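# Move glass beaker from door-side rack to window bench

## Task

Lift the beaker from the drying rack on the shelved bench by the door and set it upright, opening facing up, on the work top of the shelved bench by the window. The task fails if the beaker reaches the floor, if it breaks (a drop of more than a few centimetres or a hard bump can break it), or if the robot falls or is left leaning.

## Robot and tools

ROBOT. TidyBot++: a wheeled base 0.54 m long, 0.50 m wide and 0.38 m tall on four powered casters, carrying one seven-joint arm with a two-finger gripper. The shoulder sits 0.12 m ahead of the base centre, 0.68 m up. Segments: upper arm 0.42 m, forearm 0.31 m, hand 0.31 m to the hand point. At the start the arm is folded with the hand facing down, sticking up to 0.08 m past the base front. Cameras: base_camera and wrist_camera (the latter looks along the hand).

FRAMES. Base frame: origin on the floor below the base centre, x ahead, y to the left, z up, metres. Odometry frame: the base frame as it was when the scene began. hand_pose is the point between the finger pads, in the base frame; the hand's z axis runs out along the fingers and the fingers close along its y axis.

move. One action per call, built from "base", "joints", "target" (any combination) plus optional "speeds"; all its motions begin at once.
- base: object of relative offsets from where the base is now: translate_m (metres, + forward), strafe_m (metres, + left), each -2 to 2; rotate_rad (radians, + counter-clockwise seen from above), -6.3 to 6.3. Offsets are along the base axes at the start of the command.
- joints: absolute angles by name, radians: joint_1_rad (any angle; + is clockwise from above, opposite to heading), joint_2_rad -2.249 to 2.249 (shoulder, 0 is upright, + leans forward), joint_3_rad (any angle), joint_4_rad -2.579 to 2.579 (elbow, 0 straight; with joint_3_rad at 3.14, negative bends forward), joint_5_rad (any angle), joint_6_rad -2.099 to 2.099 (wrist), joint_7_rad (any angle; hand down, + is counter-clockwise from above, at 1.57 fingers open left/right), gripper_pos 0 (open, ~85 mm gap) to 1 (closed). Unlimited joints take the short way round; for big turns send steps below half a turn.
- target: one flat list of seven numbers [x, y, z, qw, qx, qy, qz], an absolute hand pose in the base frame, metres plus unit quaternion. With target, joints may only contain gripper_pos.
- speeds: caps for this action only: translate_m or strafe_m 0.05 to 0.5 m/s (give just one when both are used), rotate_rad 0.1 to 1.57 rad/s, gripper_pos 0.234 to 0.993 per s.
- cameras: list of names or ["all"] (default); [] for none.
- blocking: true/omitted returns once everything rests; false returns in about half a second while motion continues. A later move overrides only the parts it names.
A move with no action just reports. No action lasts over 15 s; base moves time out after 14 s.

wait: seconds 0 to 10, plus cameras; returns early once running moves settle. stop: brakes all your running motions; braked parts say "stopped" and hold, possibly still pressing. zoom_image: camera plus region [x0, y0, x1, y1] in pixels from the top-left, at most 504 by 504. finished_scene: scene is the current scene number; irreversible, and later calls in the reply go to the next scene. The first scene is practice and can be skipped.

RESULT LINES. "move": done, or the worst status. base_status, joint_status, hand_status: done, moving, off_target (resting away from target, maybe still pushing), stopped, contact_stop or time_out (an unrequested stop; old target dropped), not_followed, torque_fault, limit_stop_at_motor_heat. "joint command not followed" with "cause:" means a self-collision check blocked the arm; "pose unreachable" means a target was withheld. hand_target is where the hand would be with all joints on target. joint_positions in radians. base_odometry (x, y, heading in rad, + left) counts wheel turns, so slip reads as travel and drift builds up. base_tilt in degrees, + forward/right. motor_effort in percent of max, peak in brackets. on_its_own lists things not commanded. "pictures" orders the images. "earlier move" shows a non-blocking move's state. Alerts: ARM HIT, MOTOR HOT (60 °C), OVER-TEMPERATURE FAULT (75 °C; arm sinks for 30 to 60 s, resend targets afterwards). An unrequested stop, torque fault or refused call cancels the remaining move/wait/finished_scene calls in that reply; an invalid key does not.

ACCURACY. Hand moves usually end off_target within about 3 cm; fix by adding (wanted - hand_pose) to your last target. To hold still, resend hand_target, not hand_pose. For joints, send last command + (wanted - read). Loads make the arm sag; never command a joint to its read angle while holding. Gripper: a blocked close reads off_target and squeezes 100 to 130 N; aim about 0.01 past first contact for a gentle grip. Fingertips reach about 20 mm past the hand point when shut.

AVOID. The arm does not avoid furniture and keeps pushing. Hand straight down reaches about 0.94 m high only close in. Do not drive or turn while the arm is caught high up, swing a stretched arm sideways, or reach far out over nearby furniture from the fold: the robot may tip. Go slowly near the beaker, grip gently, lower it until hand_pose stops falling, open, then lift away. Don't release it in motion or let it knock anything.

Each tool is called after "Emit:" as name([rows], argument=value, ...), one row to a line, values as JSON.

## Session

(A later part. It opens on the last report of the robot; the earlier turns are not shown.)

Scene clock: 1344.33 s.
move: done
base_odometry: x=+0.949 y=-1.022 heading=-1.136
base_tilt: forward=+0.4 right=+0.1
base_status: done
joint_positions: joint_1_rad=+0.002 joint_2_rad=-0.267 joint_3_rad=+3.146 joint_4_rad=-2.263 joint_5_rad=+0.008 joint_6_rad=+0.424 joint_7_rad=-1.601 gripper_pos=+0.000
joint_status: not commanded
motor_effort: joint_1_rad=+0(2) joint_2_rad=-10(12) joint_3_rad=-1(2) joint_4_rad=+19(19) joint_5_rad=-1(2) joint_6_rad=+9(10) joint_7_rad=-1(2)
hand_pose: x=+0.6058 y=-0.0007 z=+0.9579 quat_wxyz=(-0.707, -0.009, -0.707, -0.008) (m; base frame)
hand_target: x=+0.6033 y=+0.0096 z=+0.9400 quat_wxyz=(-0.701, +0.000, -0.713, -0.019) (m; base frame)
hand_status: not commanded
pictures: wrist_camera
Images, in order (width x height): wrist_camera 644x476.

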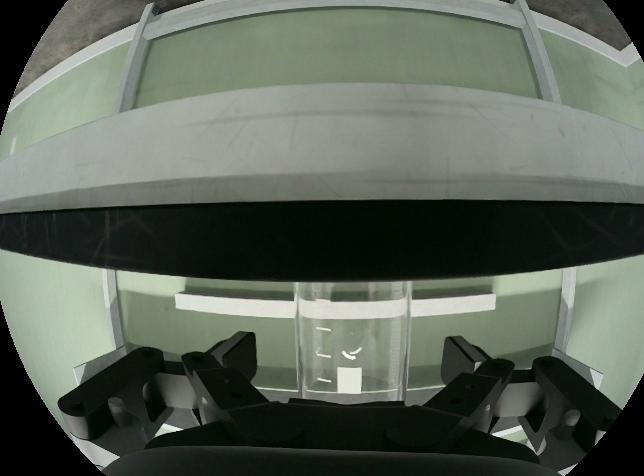

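Emit:
move(base={"translate_m": -0.12}, speeds={"translate_m": 0.2}, cameras=["wrist_camera"])

Emit:
zoom_image(camera="wrist_camera", region=[230, 200, 470, 440])

Scene clock: 1349.97 s.
move: done
base_odometry: x=+0.898 y=-0.913 heading=-1.136
base_tilt: forward=+0.4 right=+0.1
base_status: done
joint_positions: joint_1_rad=+0.002 joint_2_rad=-0.263 joint_3_rad=+3.146 joint_4_rad=-2.263 joint_5_rad=+0.008 joint_6_rad=+0.426 joint_7_rad=-1.601 gripper_pos=+0.000
joint_status: not commanded
motor_effort: joint_1_rad=+0(3) joint_2_rad=-11(14) joint_3_rad=-1(2) joint_4_rad=+19(20) joint_5_rad=-1(1) joint_6_rad=+10(10) joint_7_rad=-1(2)
hand_pose: x=+0.6068 y=-0.0007 z=+0.9561 quat_wxyz=(-0.706, -0.009, -0.708, -0.008) (m; base frame)
hand_target: x=+0.6033 y=+0.0096 z=+0.9400 quat_wxyz=(-0.701, +0.000, -0.713, -0.019) (m; base frame)
hand_status: not commanded
pictures: wrist_camera
Images, in order (width x height): wrist_camera 644x476.

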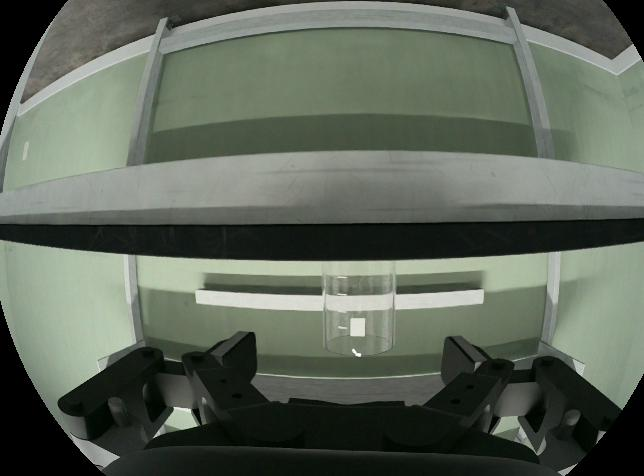

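Scaled by 2.100.

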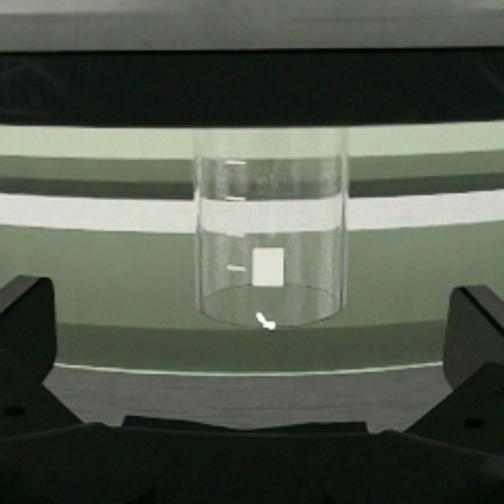

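Emit:
move(joints={"joint_2_rad": -0.6, "joint_4_rad": -1.9, "joint_6_rad": -0.7, "joint_7_rad": 0.0}, cameras=[])

Emit:
move(joints={"joint_7_rad": 1.55}, cameras=["wrist_camera"])

Emit:
zoom_image(camera="wrist_camera", region=[230, 100, 470, 340])

Scene clock: 1357.00 s.
move: done
base_odometry: x=+0.898 y=-0.913 heading=-1.136
base_tilt: forward=+0.4 right=+0.1
base_status: not commanded
joint_positions: joint_1_rad=+0.002 joint_2_rad=-0.587 joint_3_rad=+3.146 joint_4_rad=-1.929 joint_5_rad=+0.008 joint_6_rad=-0.644 joint_7_rad=-0.055 gripper_pos=+0.000
joint_status: all done
motor_effort: joint_1_rad=-1(2) joint_2_rad=-1(11) joint_3_rad=-1(1) joint_4_rad=+19(20) joint_5_rad=+0(1) joint_6_rad=+8(11) joint_7_rad=-1(2)
hand_pose: x=+0.4770 y=-0.0025 z=+0.9779 quat_wxyz=(-0.394, +0.575, -0.609, +0.379) (m; base frame)
hand_target: x=+0.4673 y=-0.0107 z=+0.9840 quat_wxyz=(-0.362, +0.601, -0.588, +0.402) (m; base frame)
hand_status: not commanded
pictures: none
No camera images: "cameras" was empty.

Scene clock: 1359.10 s.
move: done
base_odometry: x=+0.898 y=-0.913 heading=-1.136
base_tilt: forward=+0.4 right=+0.1
base_status: not commanded
joint_positions: joint_1_rad=+0.002 joint_2_rad=-0.587 joint_3_rad=+3.146 joint_4_rad=-1.929 joint_5_rad=+0.008 joint_6_rad=-0.646 joint_7_rad=+1.499 gripper_pos=+0.000
joint_status: all done
motor_effort: joint_1_rad=+0(1) joint_2_rad=-1(2) joint_3_rad=-1(1) joint_4_rad=+20(20) joint_5_rad=-1(1) joint_6_rad=+9(9) joint_7_rad=-1(2)
hand_pose: x=+0.4767 y=-0.0025 z=+0.9772 quat_wxyz=(-0.015, +0.838, -0.031, +0.545) (m; base frame)
hand_target: x=+0.4673 y=-0.0107 z=+0.9840 quat_wxyz=(+0.023, +0.841, +0.000, +0.540) (m; base frame)
hand_status: not commanded
pictures: wrist_camera
Images, in order (width x height): wrist_camera 644x476.

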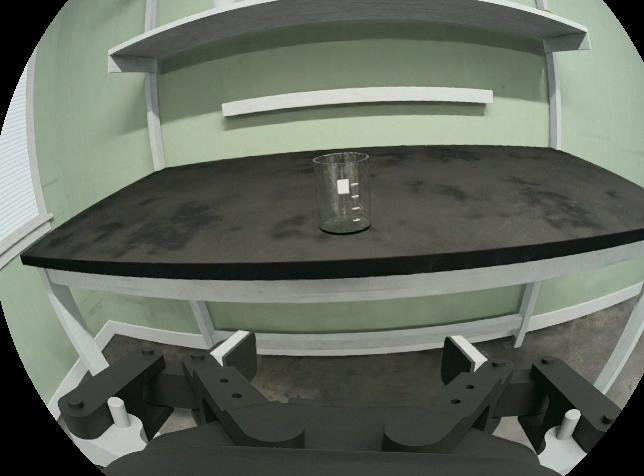

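Scaled by 2.100.

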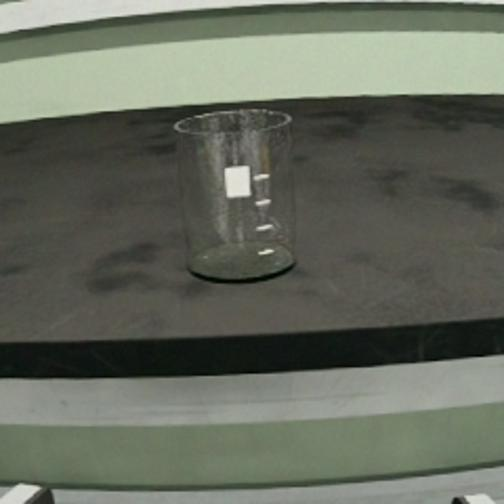

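Emit:
finished_scene(scene=1)

The scene is finished: the task was done.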